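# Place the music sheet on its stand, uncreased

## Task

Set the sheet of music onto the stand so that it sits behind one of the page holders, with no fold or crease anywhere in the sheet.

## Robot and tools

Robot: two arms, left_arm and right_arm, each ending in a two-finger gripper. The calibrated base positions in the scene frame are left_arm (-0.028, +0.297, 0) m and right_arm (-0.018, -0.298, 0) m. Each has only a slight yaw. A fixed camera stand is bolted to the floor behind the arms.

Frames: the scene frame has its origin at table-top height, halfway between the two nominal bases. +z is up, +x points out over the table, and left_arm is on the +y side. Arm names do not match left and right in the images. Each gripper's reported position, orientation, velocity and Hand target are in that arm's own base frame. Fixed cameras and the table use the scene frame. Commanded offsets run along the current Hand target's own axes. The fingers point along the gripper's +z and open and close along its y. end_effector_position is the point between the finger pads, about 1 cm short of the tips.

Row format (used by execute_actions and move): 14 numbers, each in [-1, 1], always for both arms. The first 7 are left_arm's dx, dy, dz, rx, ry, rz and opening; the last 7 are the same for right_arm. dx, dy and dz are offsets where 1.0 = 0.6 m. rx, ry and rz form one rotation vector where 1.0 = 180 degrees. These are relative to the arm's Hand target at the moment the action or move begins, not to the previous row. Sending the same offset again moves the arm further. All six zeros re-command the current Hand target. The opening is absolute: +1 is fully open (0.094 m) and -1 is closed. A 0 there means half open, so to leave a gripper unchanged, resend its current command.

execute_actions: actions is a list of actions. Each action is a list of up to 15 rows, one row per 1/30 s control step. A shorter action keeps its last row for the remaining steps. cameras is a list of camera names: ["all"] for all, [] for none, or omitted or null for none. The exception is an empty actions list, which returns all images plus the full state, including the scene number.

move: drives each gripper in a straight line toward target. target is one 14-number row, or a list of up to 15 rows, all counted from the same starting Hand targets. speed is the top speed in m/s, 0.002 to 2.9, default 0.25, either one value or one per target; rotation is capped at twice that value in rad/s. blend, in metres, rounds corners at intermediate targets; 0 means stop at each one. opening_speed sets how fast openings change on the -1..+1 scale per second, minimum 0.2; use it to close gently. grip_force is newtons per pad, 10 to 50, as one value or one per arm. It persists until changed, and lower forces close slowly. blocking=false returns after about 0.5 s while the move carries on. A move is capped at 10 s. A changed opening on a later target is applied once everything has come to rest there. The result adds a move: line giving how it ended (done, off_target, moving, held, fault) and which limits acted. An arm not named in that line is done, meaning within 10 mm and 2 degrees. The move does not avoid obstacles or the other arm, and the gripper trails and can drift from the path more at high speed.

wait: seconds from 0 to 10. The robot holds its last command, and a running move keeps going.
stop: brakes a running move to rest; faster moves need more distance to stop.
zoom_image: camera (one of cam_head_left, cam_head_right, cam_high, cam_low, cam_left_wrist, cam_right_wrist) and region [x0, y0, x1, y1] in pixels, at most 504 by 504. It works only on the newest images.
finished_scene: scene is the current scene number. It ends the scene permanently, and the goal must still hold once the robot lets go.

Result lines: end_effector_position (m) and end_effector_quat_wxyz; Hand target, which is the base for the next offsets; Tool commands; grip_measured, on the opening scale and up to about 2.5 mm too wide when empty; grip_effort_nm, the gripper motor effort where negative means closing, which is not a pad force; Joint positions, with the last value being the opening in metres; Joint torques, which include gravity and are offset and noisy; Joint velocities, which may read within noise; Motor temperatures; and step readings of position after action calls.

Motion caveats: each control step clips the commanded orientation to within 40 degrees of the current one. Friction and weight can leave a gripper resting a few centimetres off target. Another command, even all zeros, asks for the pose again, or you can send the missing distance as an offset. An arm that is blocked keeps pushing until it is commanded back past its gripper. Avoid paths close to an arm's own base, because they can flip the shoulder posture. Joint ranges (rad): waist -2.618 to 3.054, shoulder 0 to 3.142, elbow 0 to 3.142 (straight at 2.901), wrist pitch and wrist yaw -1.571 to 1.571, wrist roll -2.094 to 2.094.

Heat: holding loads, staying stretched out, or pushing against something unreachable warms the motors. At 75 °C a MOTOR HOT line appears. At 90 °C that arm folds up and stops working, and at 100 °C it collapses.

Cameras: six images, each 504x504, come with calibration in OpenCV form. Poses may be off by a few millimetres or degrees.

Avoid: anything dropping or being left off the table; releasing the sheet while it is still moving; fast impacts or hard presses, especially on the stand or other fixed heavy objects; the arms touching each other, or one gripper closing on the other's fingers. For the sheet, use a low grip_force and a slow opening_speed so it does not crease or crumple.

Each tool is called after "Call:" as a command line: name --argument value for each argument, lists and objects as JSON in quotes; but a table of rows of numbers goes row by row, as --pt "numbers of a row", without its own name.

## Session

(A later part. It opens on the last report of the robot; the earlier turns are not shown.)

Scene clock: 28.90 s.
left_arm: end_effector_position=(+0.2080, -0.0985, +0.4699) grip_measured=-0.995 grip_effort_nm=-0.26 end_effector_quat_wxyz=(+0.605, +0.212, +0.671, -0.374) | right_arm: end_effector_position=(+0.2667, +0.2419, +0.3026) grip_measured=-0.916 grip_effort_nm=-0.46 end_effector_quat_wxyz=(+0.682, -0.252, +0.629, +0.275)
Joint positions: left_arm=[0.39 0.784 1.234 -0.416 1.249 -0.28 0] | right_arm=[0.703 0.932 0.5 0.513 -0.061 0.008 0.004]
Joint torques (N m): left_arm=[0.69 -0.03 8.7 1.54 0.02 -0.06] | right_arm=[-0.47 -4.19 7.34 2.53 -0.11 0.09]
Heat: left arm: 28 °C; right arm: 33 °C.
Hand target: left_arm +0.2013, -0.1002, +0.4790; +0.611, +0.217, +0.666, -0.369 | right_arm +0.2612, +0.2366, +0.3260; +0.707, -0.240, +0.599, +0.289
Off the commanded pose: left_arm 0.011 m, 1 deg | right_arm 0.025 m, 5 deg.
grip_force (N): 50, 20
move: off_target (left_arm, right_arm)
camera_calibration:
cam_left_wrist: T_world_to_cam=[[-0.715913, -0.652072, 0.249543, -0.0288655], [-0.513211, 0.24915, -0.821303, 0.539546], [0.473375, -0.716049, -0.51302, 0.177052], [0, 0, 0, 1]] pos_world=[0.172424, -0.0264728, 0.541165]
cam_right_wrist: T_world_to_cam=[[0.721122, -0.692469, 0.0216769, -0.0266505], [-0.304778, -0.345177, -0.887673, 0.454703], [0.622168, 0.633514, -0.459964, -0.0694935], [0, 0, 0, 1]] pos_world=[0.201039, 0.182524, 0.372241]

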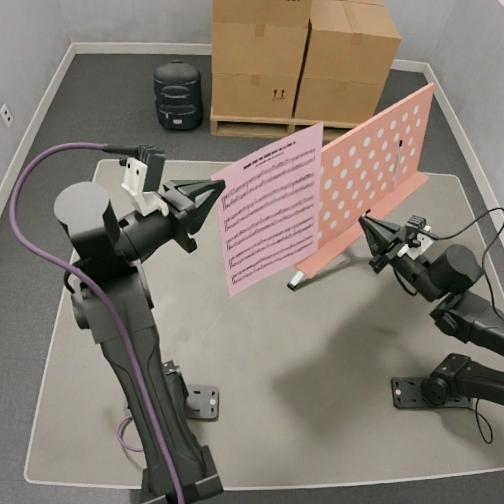

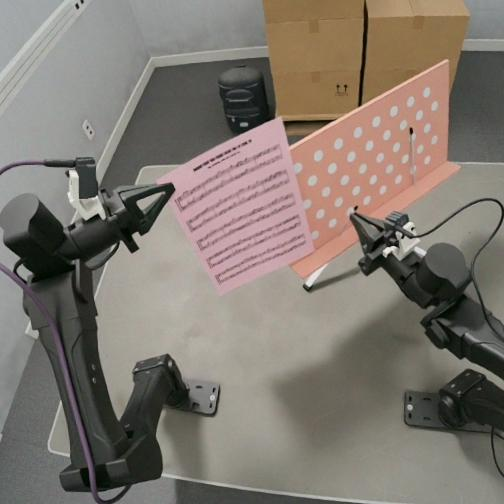

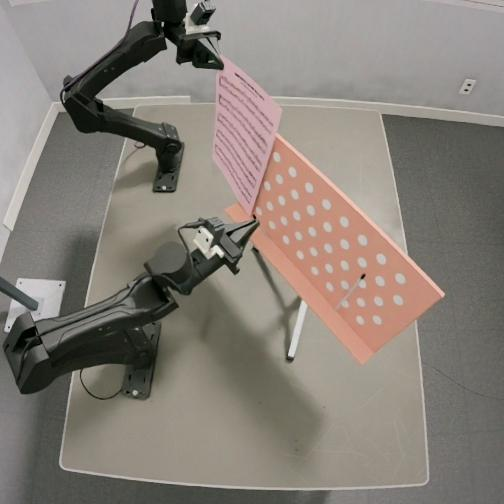

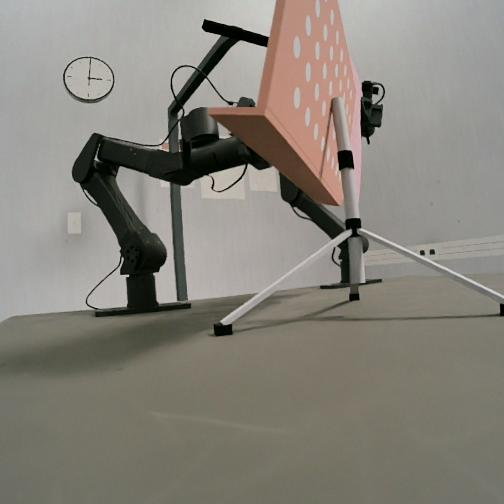

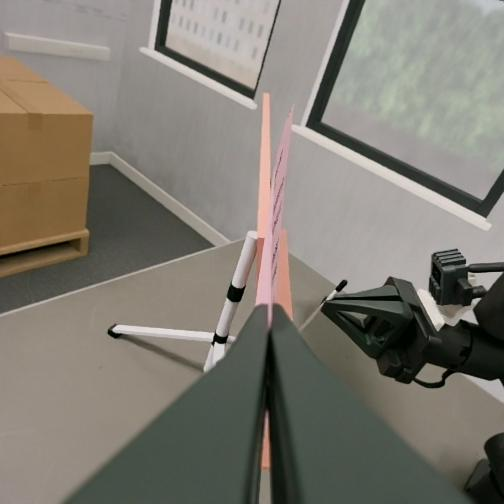

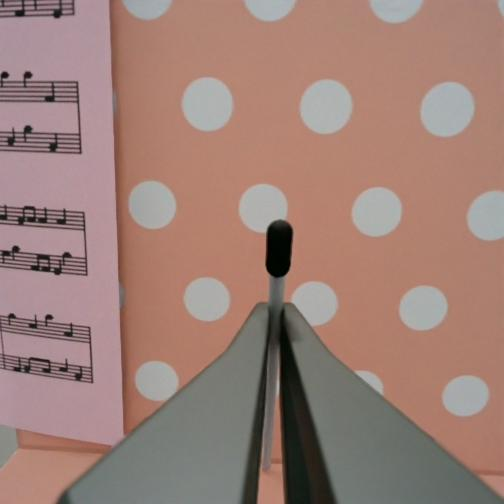

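Call:
move --pt "-0.0417 0 0 0 0 0 -1 0 0 0 0 0 0 -0.97" --pt "-0.0417 -0.001 0.0667 0 0 0 -1 0 0 0 0 0 0 -0.97" --speed 0.08 --cameras '["all"]'

Call:
zoom_image --camera "cam_right_wrist" --region '[0, 200, 300, 500]'

Call:
zoom_image --camera "cam_high" --region '[190, 40, 350, 260]'

Scene clock: 33.03 s.
left_arm: end_effector_position=(+0.2369, -0.1253, +0.4934) grip_measured=-0.995 grip_effort_nm=-0.26 end_effector_quat_wxyz=(+0.601, +0.208, +0.674, -0.375) | right_arm: end_effector_position=(+0.2667, +0.2419, +0.3027) grip_measured=-0.916 grip_effort_nm=-0.46 end_effector_quat_wxyz=(+0.682, -0.252, +0.629, +0.275)
Joint positions: left_arm=[0.084 0.911 1.383 -0.465 0.941 -0.263 0] | right_arm=[0.703 0.932 0.5 0.514 -0.061 0.008 0.004]
Joint torques (N m): left_arm=[-0.7 -0.55 9.25 1.74 -0.11 0.09] | right_arm=[-0.47 -4.16 7.32 2.55 -0.11 0.09]
Heat: left arm: 28 °C; right arm: 34 °C.
Hand target: left_arm +0.2311, -0.1267, +0.5043; +0.611, +0.217, +0.666, -0.369 | right_arm +0.2612, +0.2366, +0.3260; +0.707, -0.240, +0.599, +0.289
Off the commanded pose: left_arm 0.012 m, 2 deg | right_arm 0.025 m, 5 deg.
grip_force (N): 50, 20
move: off_target (left_arm, right_arm)
camera_calibration:
cam_left_wrist: T_world_to_cam=[[-0.711542, -0.653448, 0.258292, -0.0370682], [-0.522954, 0.246983, -0.815793, 0.579626], [0.469284, -0.715546, -0.517461, 0.15947], [0, 0, 0, 1]] pos_world=[0.201905, -0.0532714, 0.564949]
cam_right_wrist: T_world_to_cam=[[0.721138, -0.69245, 0.0217472, -0.0267547], [-0.304519, -0.345018, -0.887824, 0.454732], [0.622277, 0.633621, -0.459669, -0.0695354], [0, 0, 0, 1]] pos_world=[0.201039, 0.182423, 0.372341]

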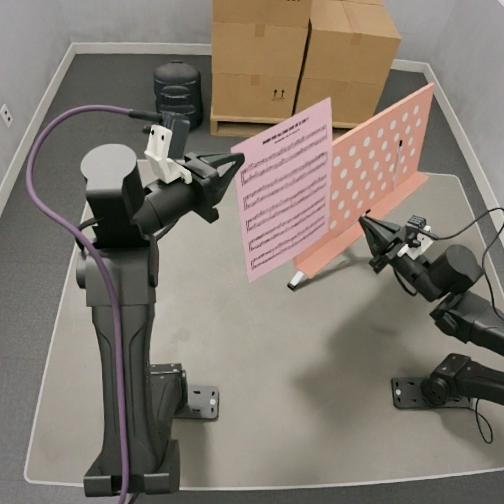

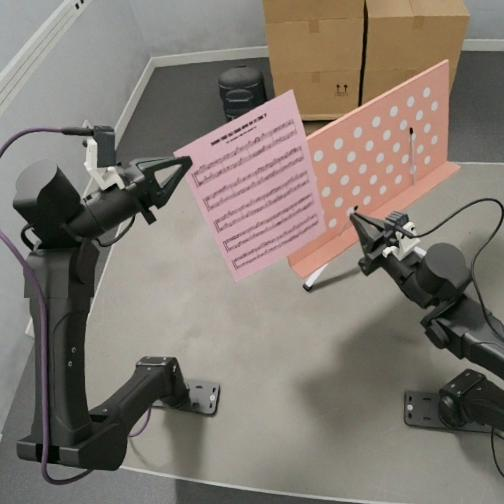

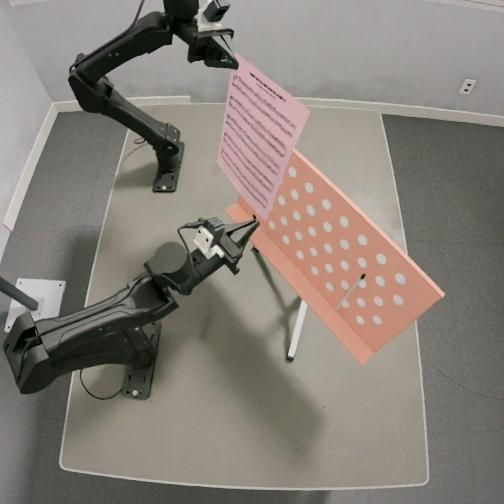

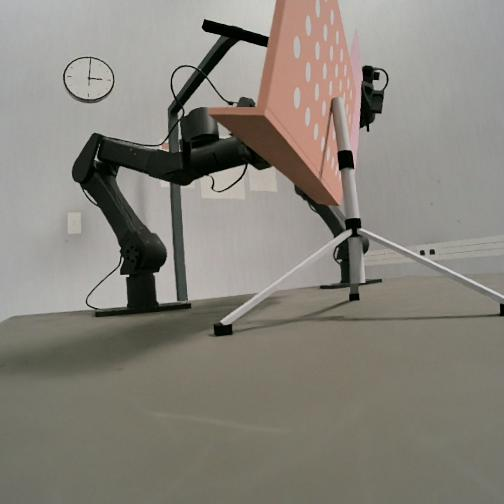

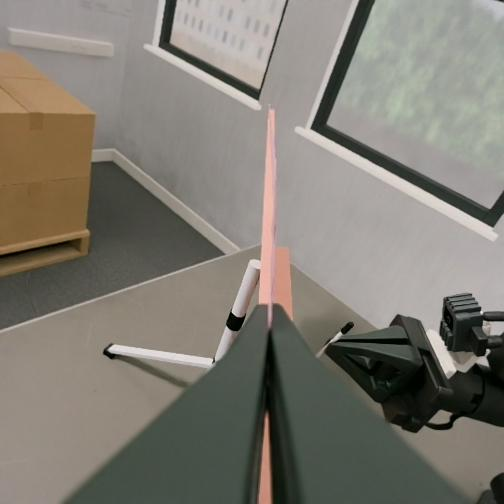

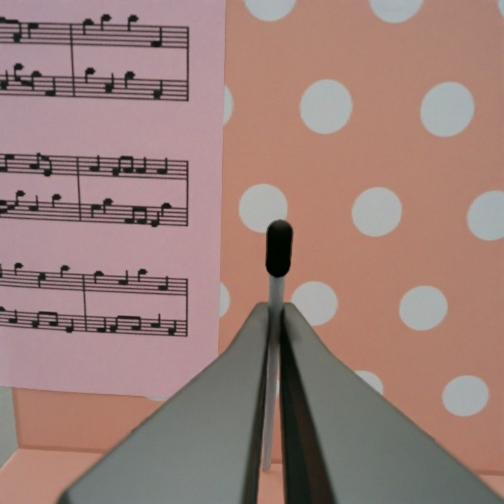

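Scaled by 1.680.

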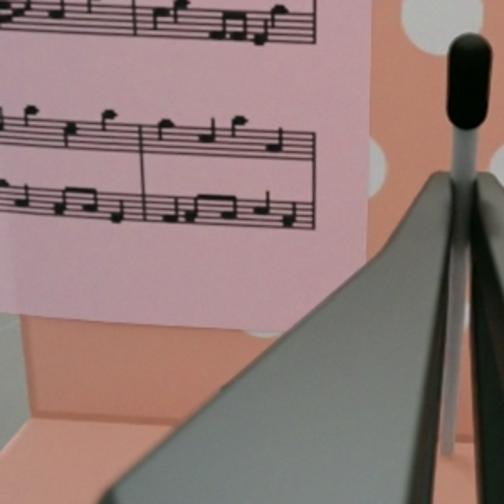

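Scaled by 2.291.

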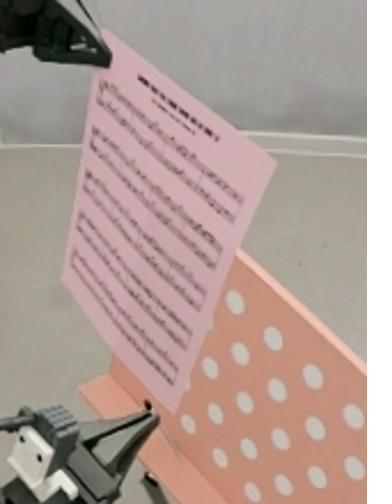

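Call:
zoom_image --camera "cam_left_wrist" --region '[220, 80, 340, 330]'

Scaled by 2.016.

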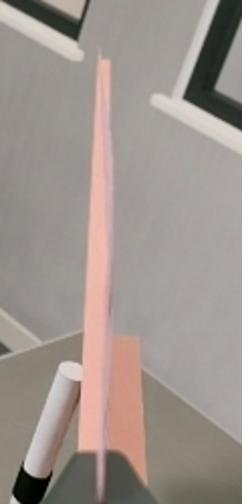

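Call:
move --target '[0, -0.0025, 0.2167, 0, 0, 0, -1, 0, 0, 0, 0, 0, 0, -0.97]' --speed 0.09 --cameras '["all"]'

Call:
zoom_image --camera "cam_left_wrist" --region '[200, 80, 380, 350]'

Call:
zoom_image --camera "cam_high" --region '[190, 40, 390, 300]'

Scene clock: 35.63 s.
left_arm: end_effector_position=(+0.3173, -0.2256, +0.4874) grip_measured=-0.995 grip_effort_nm=-0.26 end_effector_quat_wxyz=(+0.592, +0.211, +0.685, -0.370) | right_arm: end_effector_position=(+0.2667, +0.2419, +0.3027) grip_measured=-0.916 grip_effort_nm=-0.47 end_effector_quat_wxyz=(+0.682, -0.252, +0.629, +0.275)
Joint positions: left_arm=[-0.425 1.225 1.514 -0.319 0.433 -0.246 0] | right_arm=[0.703 0.932 0.5 0.514 -0.061 0.008 0.004]
Joint torques (N m): left_arm=[-0.59 -2.96 10.45 2.26 -0.12 0.09] | right_arm=[-0.47 -4.18 7.31 2.54 -0.11 0.09]
Heat: left arm: 29 °C; right arm: 35 °C.
Hand target: left_arm +0.3149, -0.2260, +0.5071; +0.611, +0.217, +0.666, -0.369 | right_arm +0.2612, +0.2366, +0.3260; +0.707, -0.240, +0.599, +0.289
Off the commanded pose: left_arm 0.020 m, 3 deg | right_arm 0.025 m, 5 deg.
grip_force (N): 50, 20
move: off_target (left_arm, right_arm)
camera_calibration:
cam_left_wrist: T_world_to_cam=[[-0.706488, -0.658702, 0.258819, -0.0468579], [-0.540256, 0.265722, -0.798445, 0.642835], [0.457163, -0.70392, -0.543597, 0.0661442], [0, 0, 0, 1]] pos_world=[0.283953, -0.155121, 0.561352]
cam_right_wrist: T_world_to_cam=[[0.721138, -0.69245, 0.0217472, -0.0267547], [-0.304519, -0.345018, -0.887824, 0.454732], [0.622277, 0.633621, -0.459669, -0.0695354], [0, 0, 0, 1]] pos_world=[0.201039, 0.182423, 0.372341]

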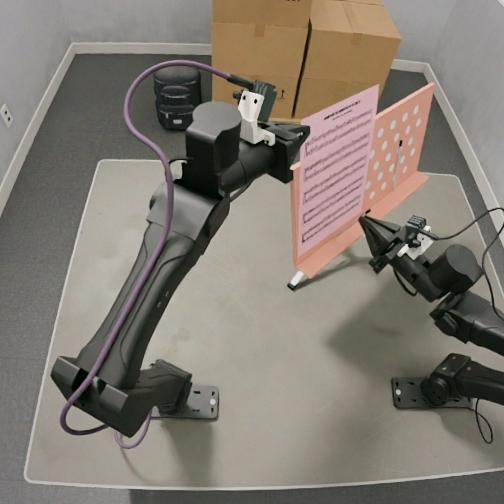

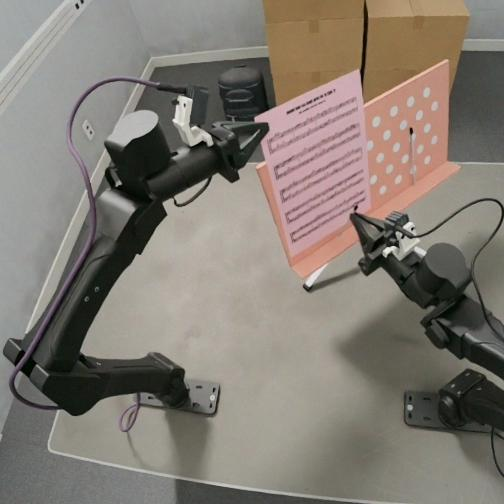

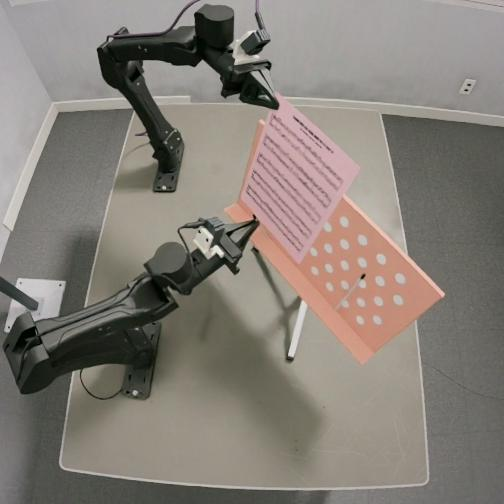

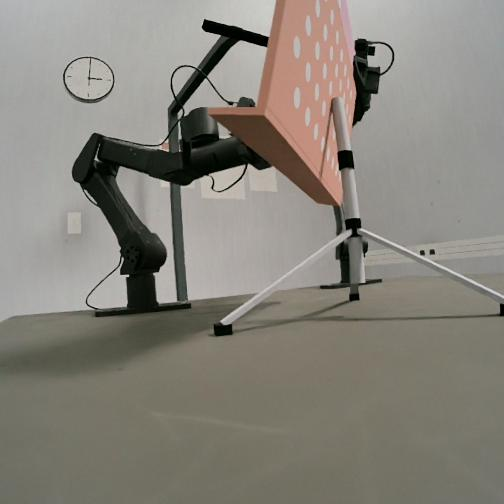

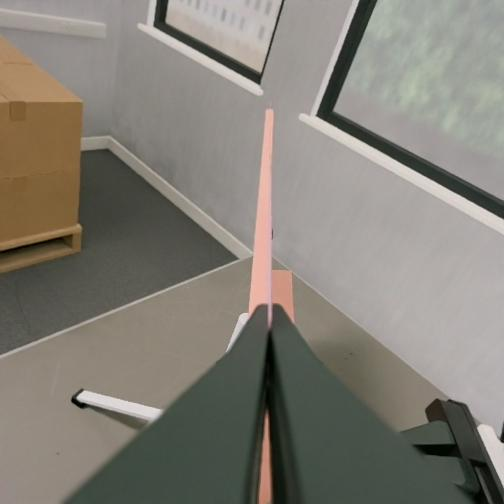

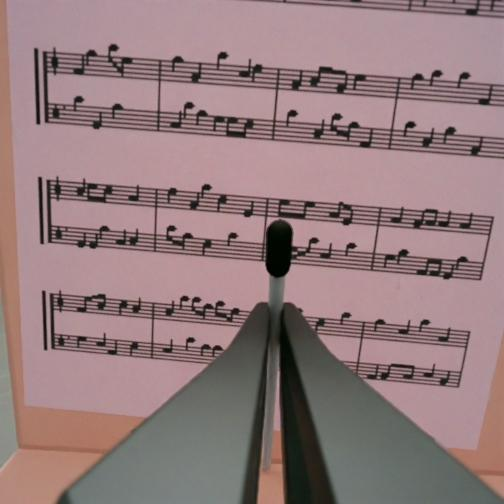

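Scaled by 1.867.

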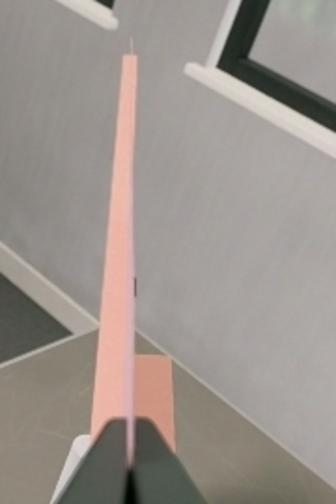

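Scaled by 1.938.

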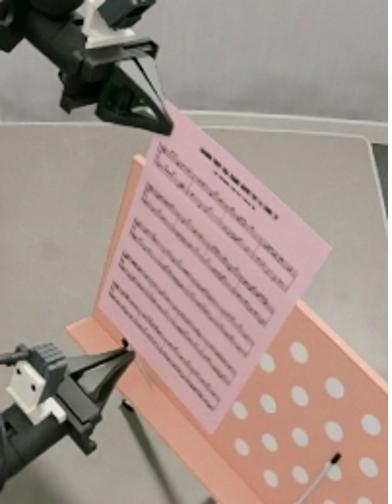

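Call:
move --target '[0.023, 0, 0, 0, -0.016, 0, -1, 0, 0, 0, 0, 0, 0, -0.97]' --speed 0.05 --cameras '["cam_right_wrist", "cam_left_wrist", "cam_head_left"]'

Scene clock: 38.47 s.
left_arm: end_effector_position=(+0.3202, -0.2301, +0.4865) grip_measured=-0.995 grip_effort_nm=-0.26 end_effector_quat_wxyz=(+0.619, +0.208, +0.661, -0.371) | right_arm: end_effector_position=(+0.2667, +0.2419, +0.3027) grip_measured=-0.916 grip_effort_nm=-0.46 end_effector_quat_wxyz=(+0.682, -0.252, +0.629, +0.275)
Joint positions: left_arm=[-0.448 1.204 1.421 -0.173 0.398 -0.251 0] | right_arm=[0.703 0.932 0.5 0.514 -0.061 0.008 0.004]
Joint torques (N m): left_arm=[-0.7 -5.04 6.12 2.24 -0.07 -0.06] | right_arm=[-0.47 -4.18 7.32 2.54 -0.11 0.1]
Heat: left arm: 29 °C; right arm: 35 °C.
Hand target: left_arm +0.3128, -0.2283, +0.4934; +0.627, +0.208, +0.651, -0.374 | right_arm +0.2612, +0.2366, +0.3260; +0.707, -0.240, +0.599, +0.289
Off the commanded pose: left_arm 0.011 m, 2 deg | right_arm 0.025 m, 5 deg.
grip_force (N): 50, 20
move: off_target (left_arm, right_arm)
camera_calibration:
cam_left_wrist: T_world_to_cam=[[-0.713734, -0.659051, 0.23714, -0.034773], [-0.492132, 0.230959, -0.839323, 0.641421], [0.498388, -0.715758, -0.489184, 0.0186977], [0, 0, 0, 1]] pos_world=[0.281527, -0.157677, 0.555753]
cam_right_wrist: T_world_to_cam=[[0.721138, -0.69245, 0.0217472, -0.0267547], [-0.304519, -0.345018, -0.887824, 0.454732], [0.622277, 0.633621, -0.459669, -0.0695354], [0, 0, 0, 1]] pos_world=[0.201039, 0.182423, 0.372341]
Images, in order (width x height): cam_head_left 504x504, cam_left_wrist 504x504, cam_right_wrist 504x504.

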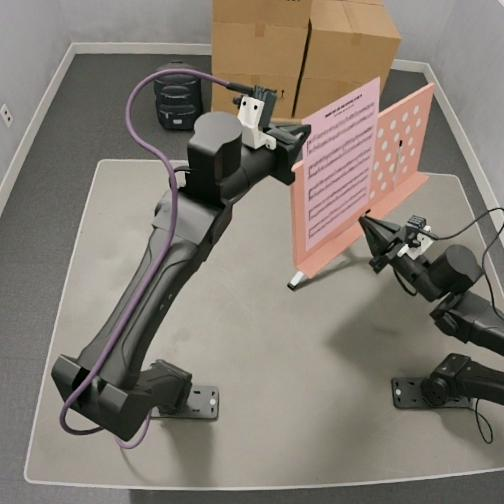

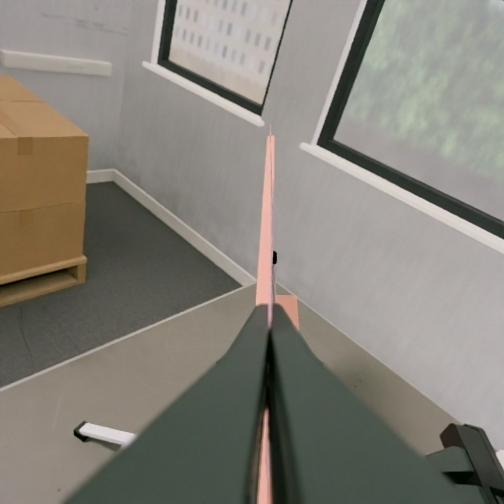

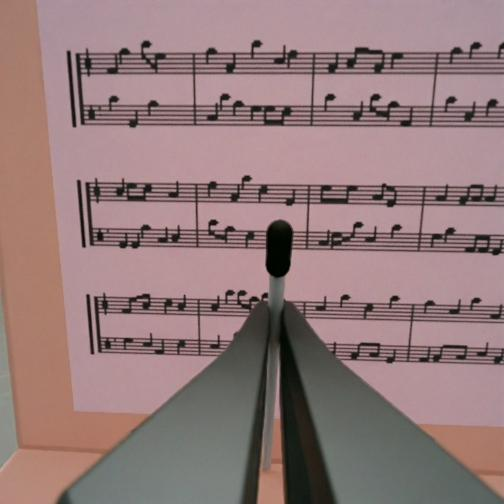

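Call:
move --target '[0.018, 0, 0, 0, 0.004, 0, -1, 0, 0, 0, 0, 0, 0, -0.97]' --speed 0.04 --cameras '["cam_right_wrist"]'

Scene clock: 39.57 s.
left_arm: end_effector_position=(+0.3190, -0.2323, +0.4763) grip_measured=-0.995 grip_effort_nm=-0.26 end_effector_quat_wxyz=(+0.613, +0.209, +0.665, -0.371) | right_arm: end_effector_position=(+0.2667, +0.2419, +0.3027) grip_measured=-0.916 grip_effort_nm=-0.47 end_effector_quat_wxyz=(+0.682, -0.252, +0.629, +0.275)
Joint positions: left_arm=[-0.457 1.192 1.382 -0.16 0.392 -0.251 0] | right_arm=[0.703 0.932 0.5 0.514 -0.061 0.008 0.004]
Joint torques (N m): left_arm=[-0.73 -5.11 6.09 2.25 -0.06 0] | right_arm=[-0.47 -4.16 7.32 2.54 -0.11 0.09]
Heat: left arm: 30 °C; right arm: 35 °C.
Hand target: left_arm +0.3114, -0.2305, +0.4830; +0.623, +0.210, +0.655, -0.373 | right_arm +0.2612, +0.2366, +0.3260; +0.707, -0.240, +0.599, +0.289
Off the commanded pose: left_arm 0.010 m, 2 deg | right_arm 0.025 m, 5 deg.
grip_force (N): 50, 20
move: off_target (right_arm)
camera_calibration:
cam_right_wrist: T_world_to_cam=[[0.721138, -0.69245, 0.0217472, -0.0267547], [-0.304519, -0.345018, -0.887824, 0.454732], [0.622277, 0.633621, -0.459669, -0.0695354], [0, 0, 0, 1]] pos_world=[0.201039, 0.182423, 0.372341]
Images, in order (width x height): cam_right_wrist 504x504.

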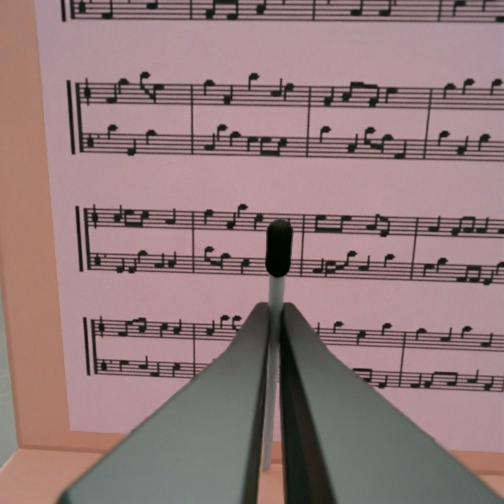

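Call:
move --target '[0.0133, 0, 0, 0, 0, 0, -1, 0, 0, 0, 0, 0, 0, -0.97]' --speed 0.03 --cameras '["cam_right_wrist", "cam_high"]'

Call:
zoom_image --camera "cam_right_wrist" --region '[0, 380, 220, 504]'

Call:
zoom_image --camera "cam_right_wrist" --region '[284, 380, 504, 504]'

Scene clock: 40.70 s.
left_arm: end_effector_position=(+0.3181, -0.2339, +0.4683) grip_measured=-0.995 grip_effort_nm=-0.25 end_effector_quat_wxyz=(+0.613, +0.209, +0.666, -0.371) | right_arm: end_effector_position=(+0.2667, +0.2419, +0.3027) grip_measured=-0.916 grip_effort_nm=-0.47 end_effector_quat_wxyz=(+0.682, -0.252, +0.629, +0.275)
Joint positions: left_arm=[-0.465 1.18 1.342 -0.133 0.383 -0.251 0] | right_arm=[0.703 0.932 0.5 0.514 -0.061 0.008 0.004]
Joint torques (N m): left_arm=[-0.72 -5.16 6.13 2.27 -0.1 0.01] | right_arm=[-0.46 -4.16 7.35 2.54 -0.11 0.09]
Motor temperatures (°C): left_arm=[24 24 26 30 22 22 23] | right_arm=[21 25 29 36 22 23 22]
Heat: left arm: 30 °C; right arm: 36 °C.
Hand target: left_arm +0.3103, -0.2319, +0.4753; +0.623, +0.210, +0.655, -0.373 | right_arm +0.2612, +0.2366, +0.3260; +0.707, -0.240, +0.599, +0.289
Off the commanded pose: left_arm 0.011 m, 2 deg | right_arm 0.025 m, 5 deg.
grip_force (N): 50, 20
move: off_target (left_arm, right_arm)
camera_calibration:
cam_right_wrist: T_world_to_cam=[[0.721138, -0.69245, 0.0217472, -0.0267547], [-0.304519, -0.345018, -0.887824, 0.454732], [0.622277, 0.633621, -0.459669, -0.0695354], [0, 0, 0, 1]] pos_world=[0.201039, 0.182423, 0.372341]
Images, in order (width x height): cam_high 504x504, cam_right_wrist 504x504.

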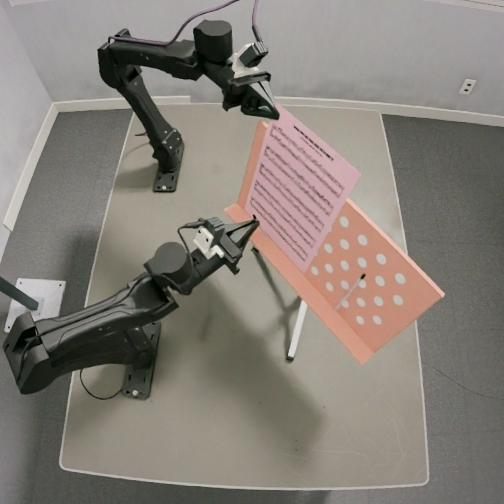

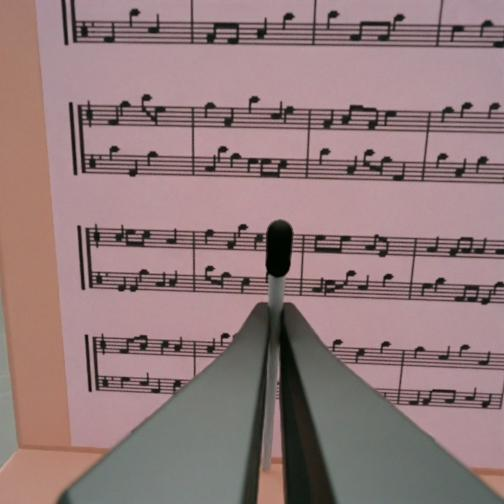

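Scaled by 2.291.

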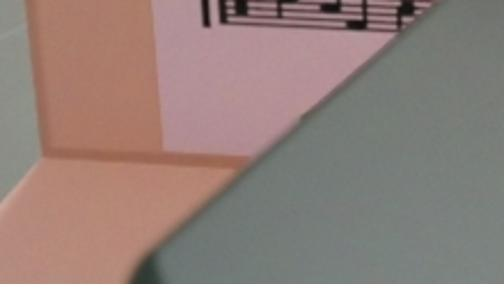

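Scaled by 2.291.

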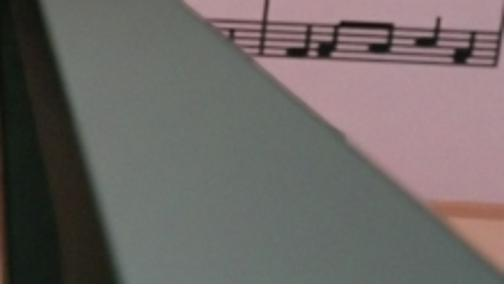

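Call:
move --pt "0.0035 0 0 0 0 0 -1 0.0035 0 0.068 0 0.08 0 -0.97" --pt "0.0035 0 0 0 0 0 -1 0.0252 0 0.1153 0 0.12 0 -0.97" --speed 0.06 --blend '[0.01, 0]' --cameras '["all"]'

Call:
zoom_image --camera "cam_left_wrist" --region '[220, 100, 400, 370]'

Call:
zoom_image --camera "cam_head_left" --region '[270, 70, 450, 290]'

Scene clock: 45.03 s.
left_arm: end_effector_position=(+0.3180, -0.2335, +0.4669) grip_measured=-0.995 grip_effort_nm=-0.26 end_effector_quat_wxyz=(+0.614, +0.208, +0.665, -0.371) | right_arm: end_effector_position=(+0.3098, +0.2823, +0.3046) grip_measured=-0.916 grip_effort_nm=-0.46 end_effector_quat_wxyz=(+0.568, -0.292, +0.733, +0.236)
Joint positions: left_arm=[-0.465 1.176 1.332 -0.125 0.381 -0.251 0] | right_arm=[0.71 1.198 0.963 -0.011 -0.061 0 0.004]
Joint torques (N m): left_arm=[-0.92 -5.12 6.17 2.27 -0.08 0.01] | right_arm=[0.58 -3.11 11.14 1.96 0.07 -0.06]
Heat: left arm: 30 °C; right arm: 36 °C.
Hand target: left_arm +0.3100, -0.2323, +0.4732; +0.623, +0.210, +0.655, -0.373 | right_arm +0.3119, +0.2859, +0.3227; +0.582, -0.290, +0.721, +0.239
Off the commanded pose: left_arm 0.010 m, 2 deg | right_arm 0.018 m, 2 deg.
grip_force (N): 50, 20
move: off_target (right_arm)
camera_calibration:
cam_left_wrist: T_world_to_cam=[[-0.711474, -0.659708, 0.242052, -0.0370627], [-0.501605, 0.235546, -0.832413, 0.625496], [0.492135, -0.713655, -0.498498, 0.014596], [0, 0, 0, 1]] pos_world=[0.2802, -0.161367, 0.536918]
cam_right_wrist: T_world_to_cam=[[0.728428, -0.685107, -0.00452311, -0.0261341], [-0.49565, -0.522411, -0.693843, 0.533686], [0.472994, 0.507657, -0.720112, 0.0400485], [0, 0, 0, 1]] pos_world=[0.264616, 0.240568, 0.399016]

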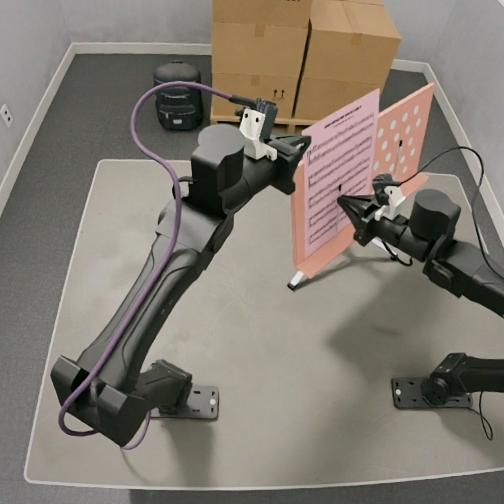

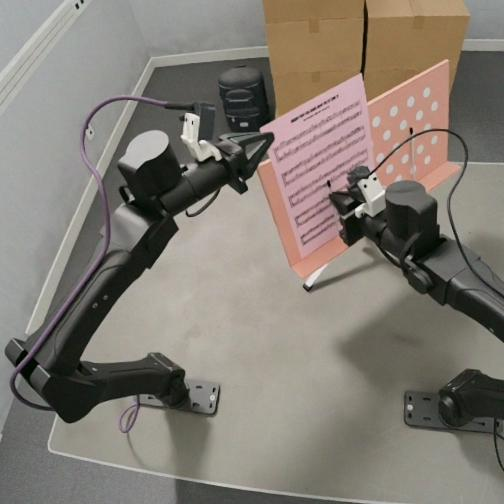

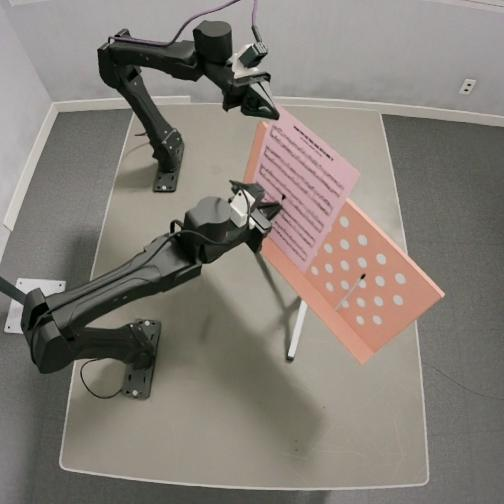

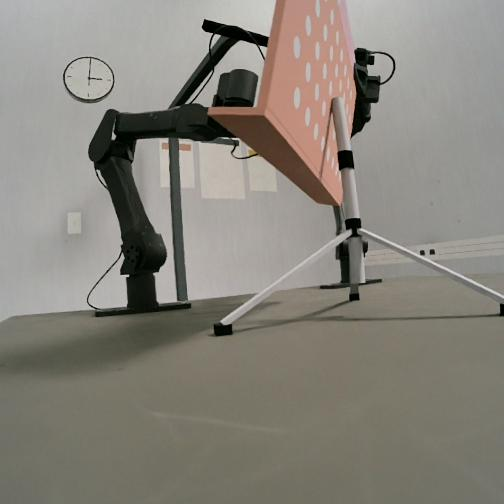

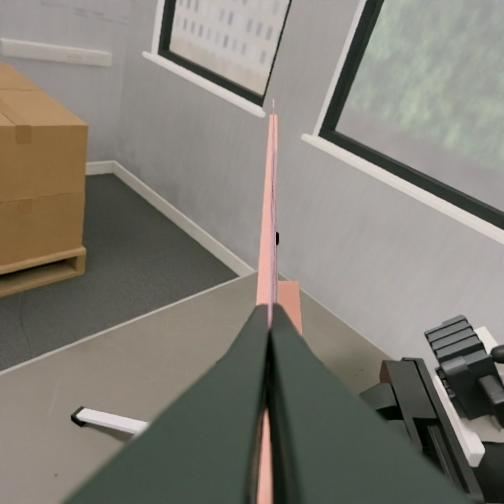

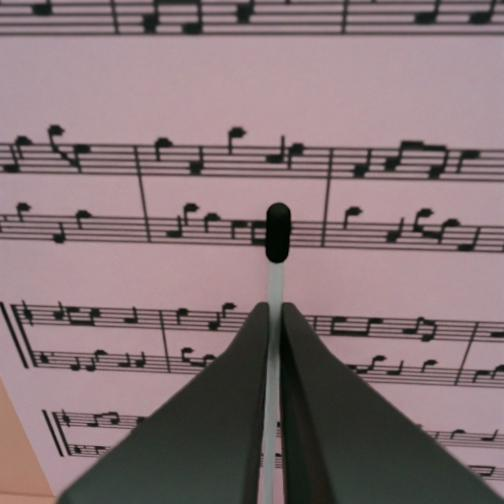

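Scaled by 1.867.

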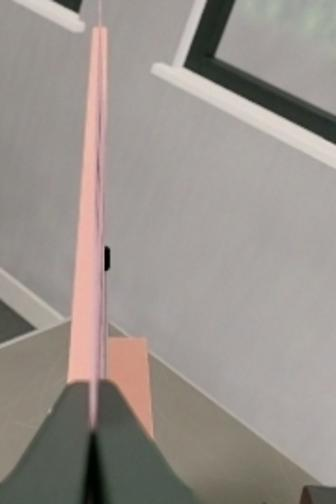

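Scaled by 2.291.

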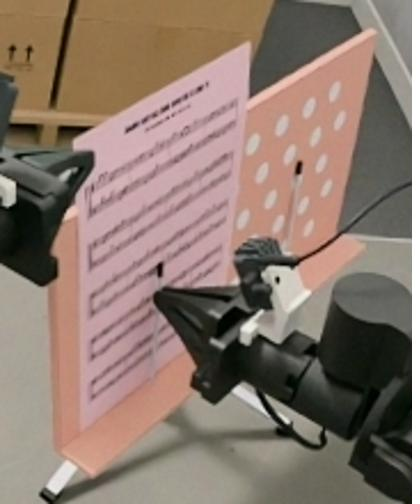

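Call:
move --pt "0 0 0 0 0 0 -0.5 0 0 0 0 0 0 -0.6" --pt "0 0 -0.12 0 0 0 -0.5 0 0 -0.15 0 0 0 -0.6" --speed 0.12 --opening_speed 0.4 --cameras '["all"]'

Call:
zoom_image --camera "cam_head_left" --region '[270, 70, 450, 290]'

Call:
zoom_image --camera "cam_high" --region '[200, 80, 380, 300]'

Call:
zoom_image --camera "cam_left_wrist" --region '[200, 80, 380, 350]'

Scene clock: 48.30 s.
left_arm: end_effector_position=(+0.2633, -0.1799, +0.4761) grip_measured=-0.502 grip_effort_nm=0.15 end_effector_quat_wxyz=(+0.630, +0.213, +0.648, -0.371) | right_arm: end_effector_position=(+0.2500, +0.2262, +0.3428) grip_measured=-0.602 grip_effort_nm=0.11 end_effector_quat_wxyz=(+0.582, -0.287, +0.722, +0.240)
Joint positions: left_arm=[-0.306 0.935 1.222 -0.206 0.543 -0.257 0.023] | right_arm=[0.692 0.876 0.932 -0.267 -0.077 -0.004 0.019]
Joint torques (N m): left_arm=[0.57 -2.03 5.53 1.9 -0.01 -0.07] | right_arm=[-0.46 -1.65 6.63 1.91 -0.1 -0.09]
Heat: left arm: 30 °C; right arm: 36 °C.
Hand target: left_arm +0.2625, -0.1783, +0.4694; +0.623, +0.210, +0.655, -0.373 | right_arm +0.2489, +0.2245, +0.3414; +0.582, -0.290, +0.721, +0.239
Off the commanded pose: left_arm 0.007 m, 1 deg | right_arm 0.003 m, 0 deg.
grip_force (N): 50, 20
move: done
camera_calibration:
cam_left_wrist: T_world_to_cam=[[-0.723951, -0.654229, 0.218814, -0.0275559], [-0.462627, 0.225133, -0.857491, 0.592906], [0.511733, -0.72201, -0.46565, 0.0620602], [0, 0, 0, 1]] pos_world=[0.222587, -0.106703, 0.54334]
cam_right_wrist: T_world_to_cam=[[0.726719, -0.686934, -0.000652753, -0.0213197], [-0.477591, -0.504568, -0.719248, 0.501471], [0.493747, 0.523003, -0.694753, 0.106944], [0, 0, 0, 1]] pos_world=[0.202188, 0.182449, 0.434968]

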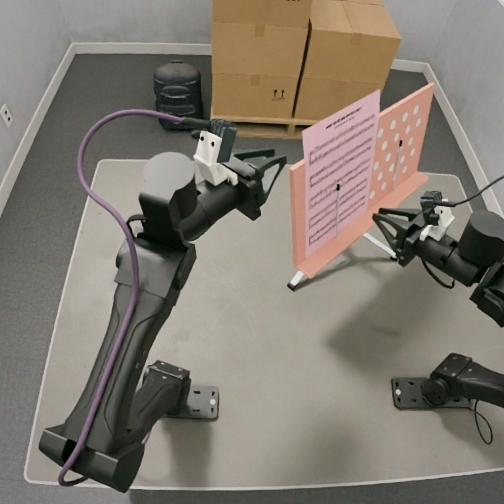

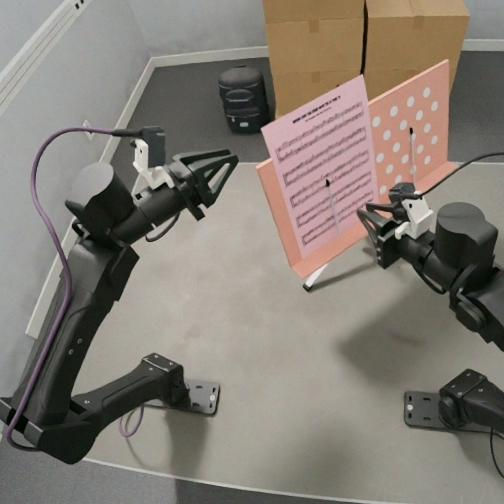

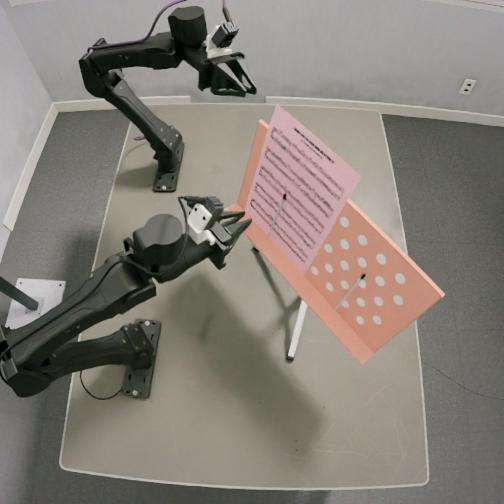

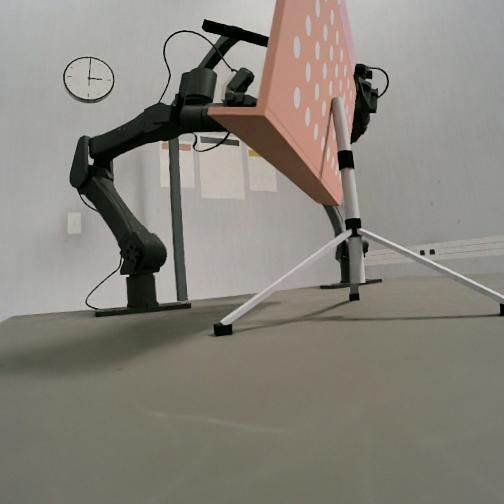

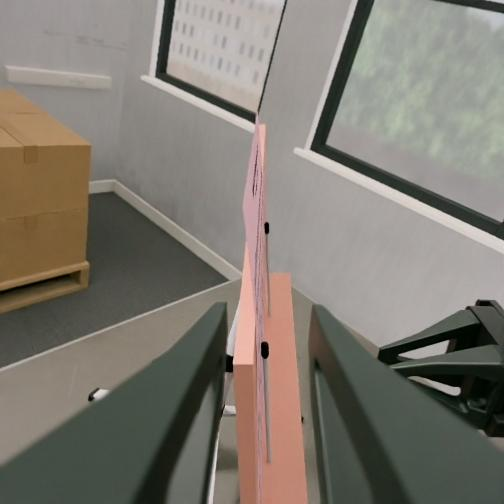

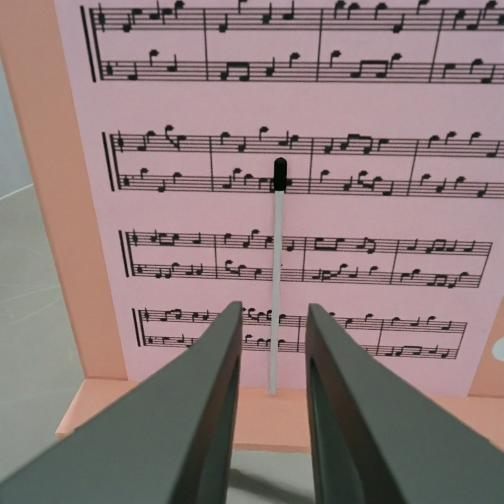

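Scaled by 2.291.

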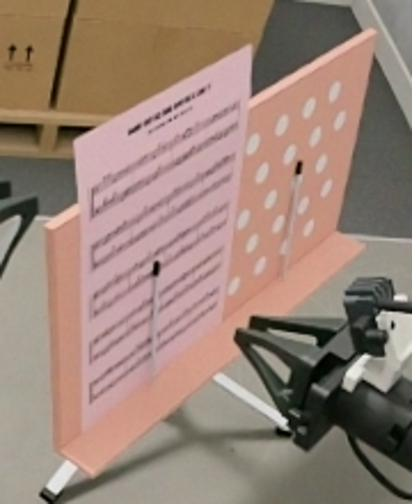

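Scaled by 2.291.

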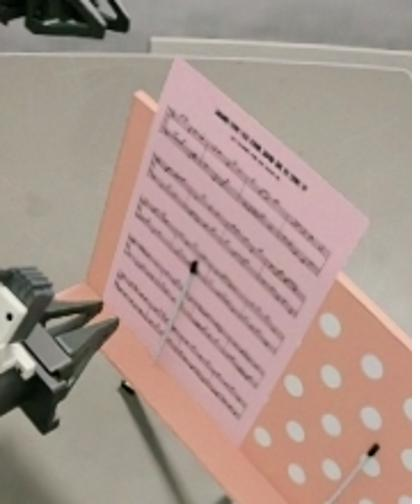

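Scaled by 1.867.

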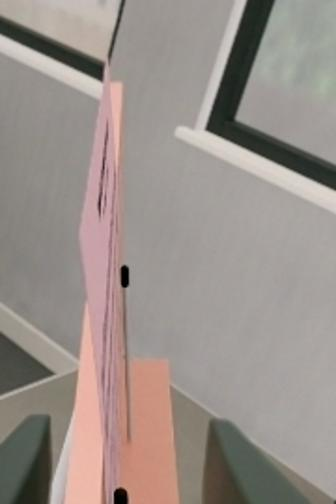

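Call:
finished_scene --scene 1

The scene is finished: the task was done.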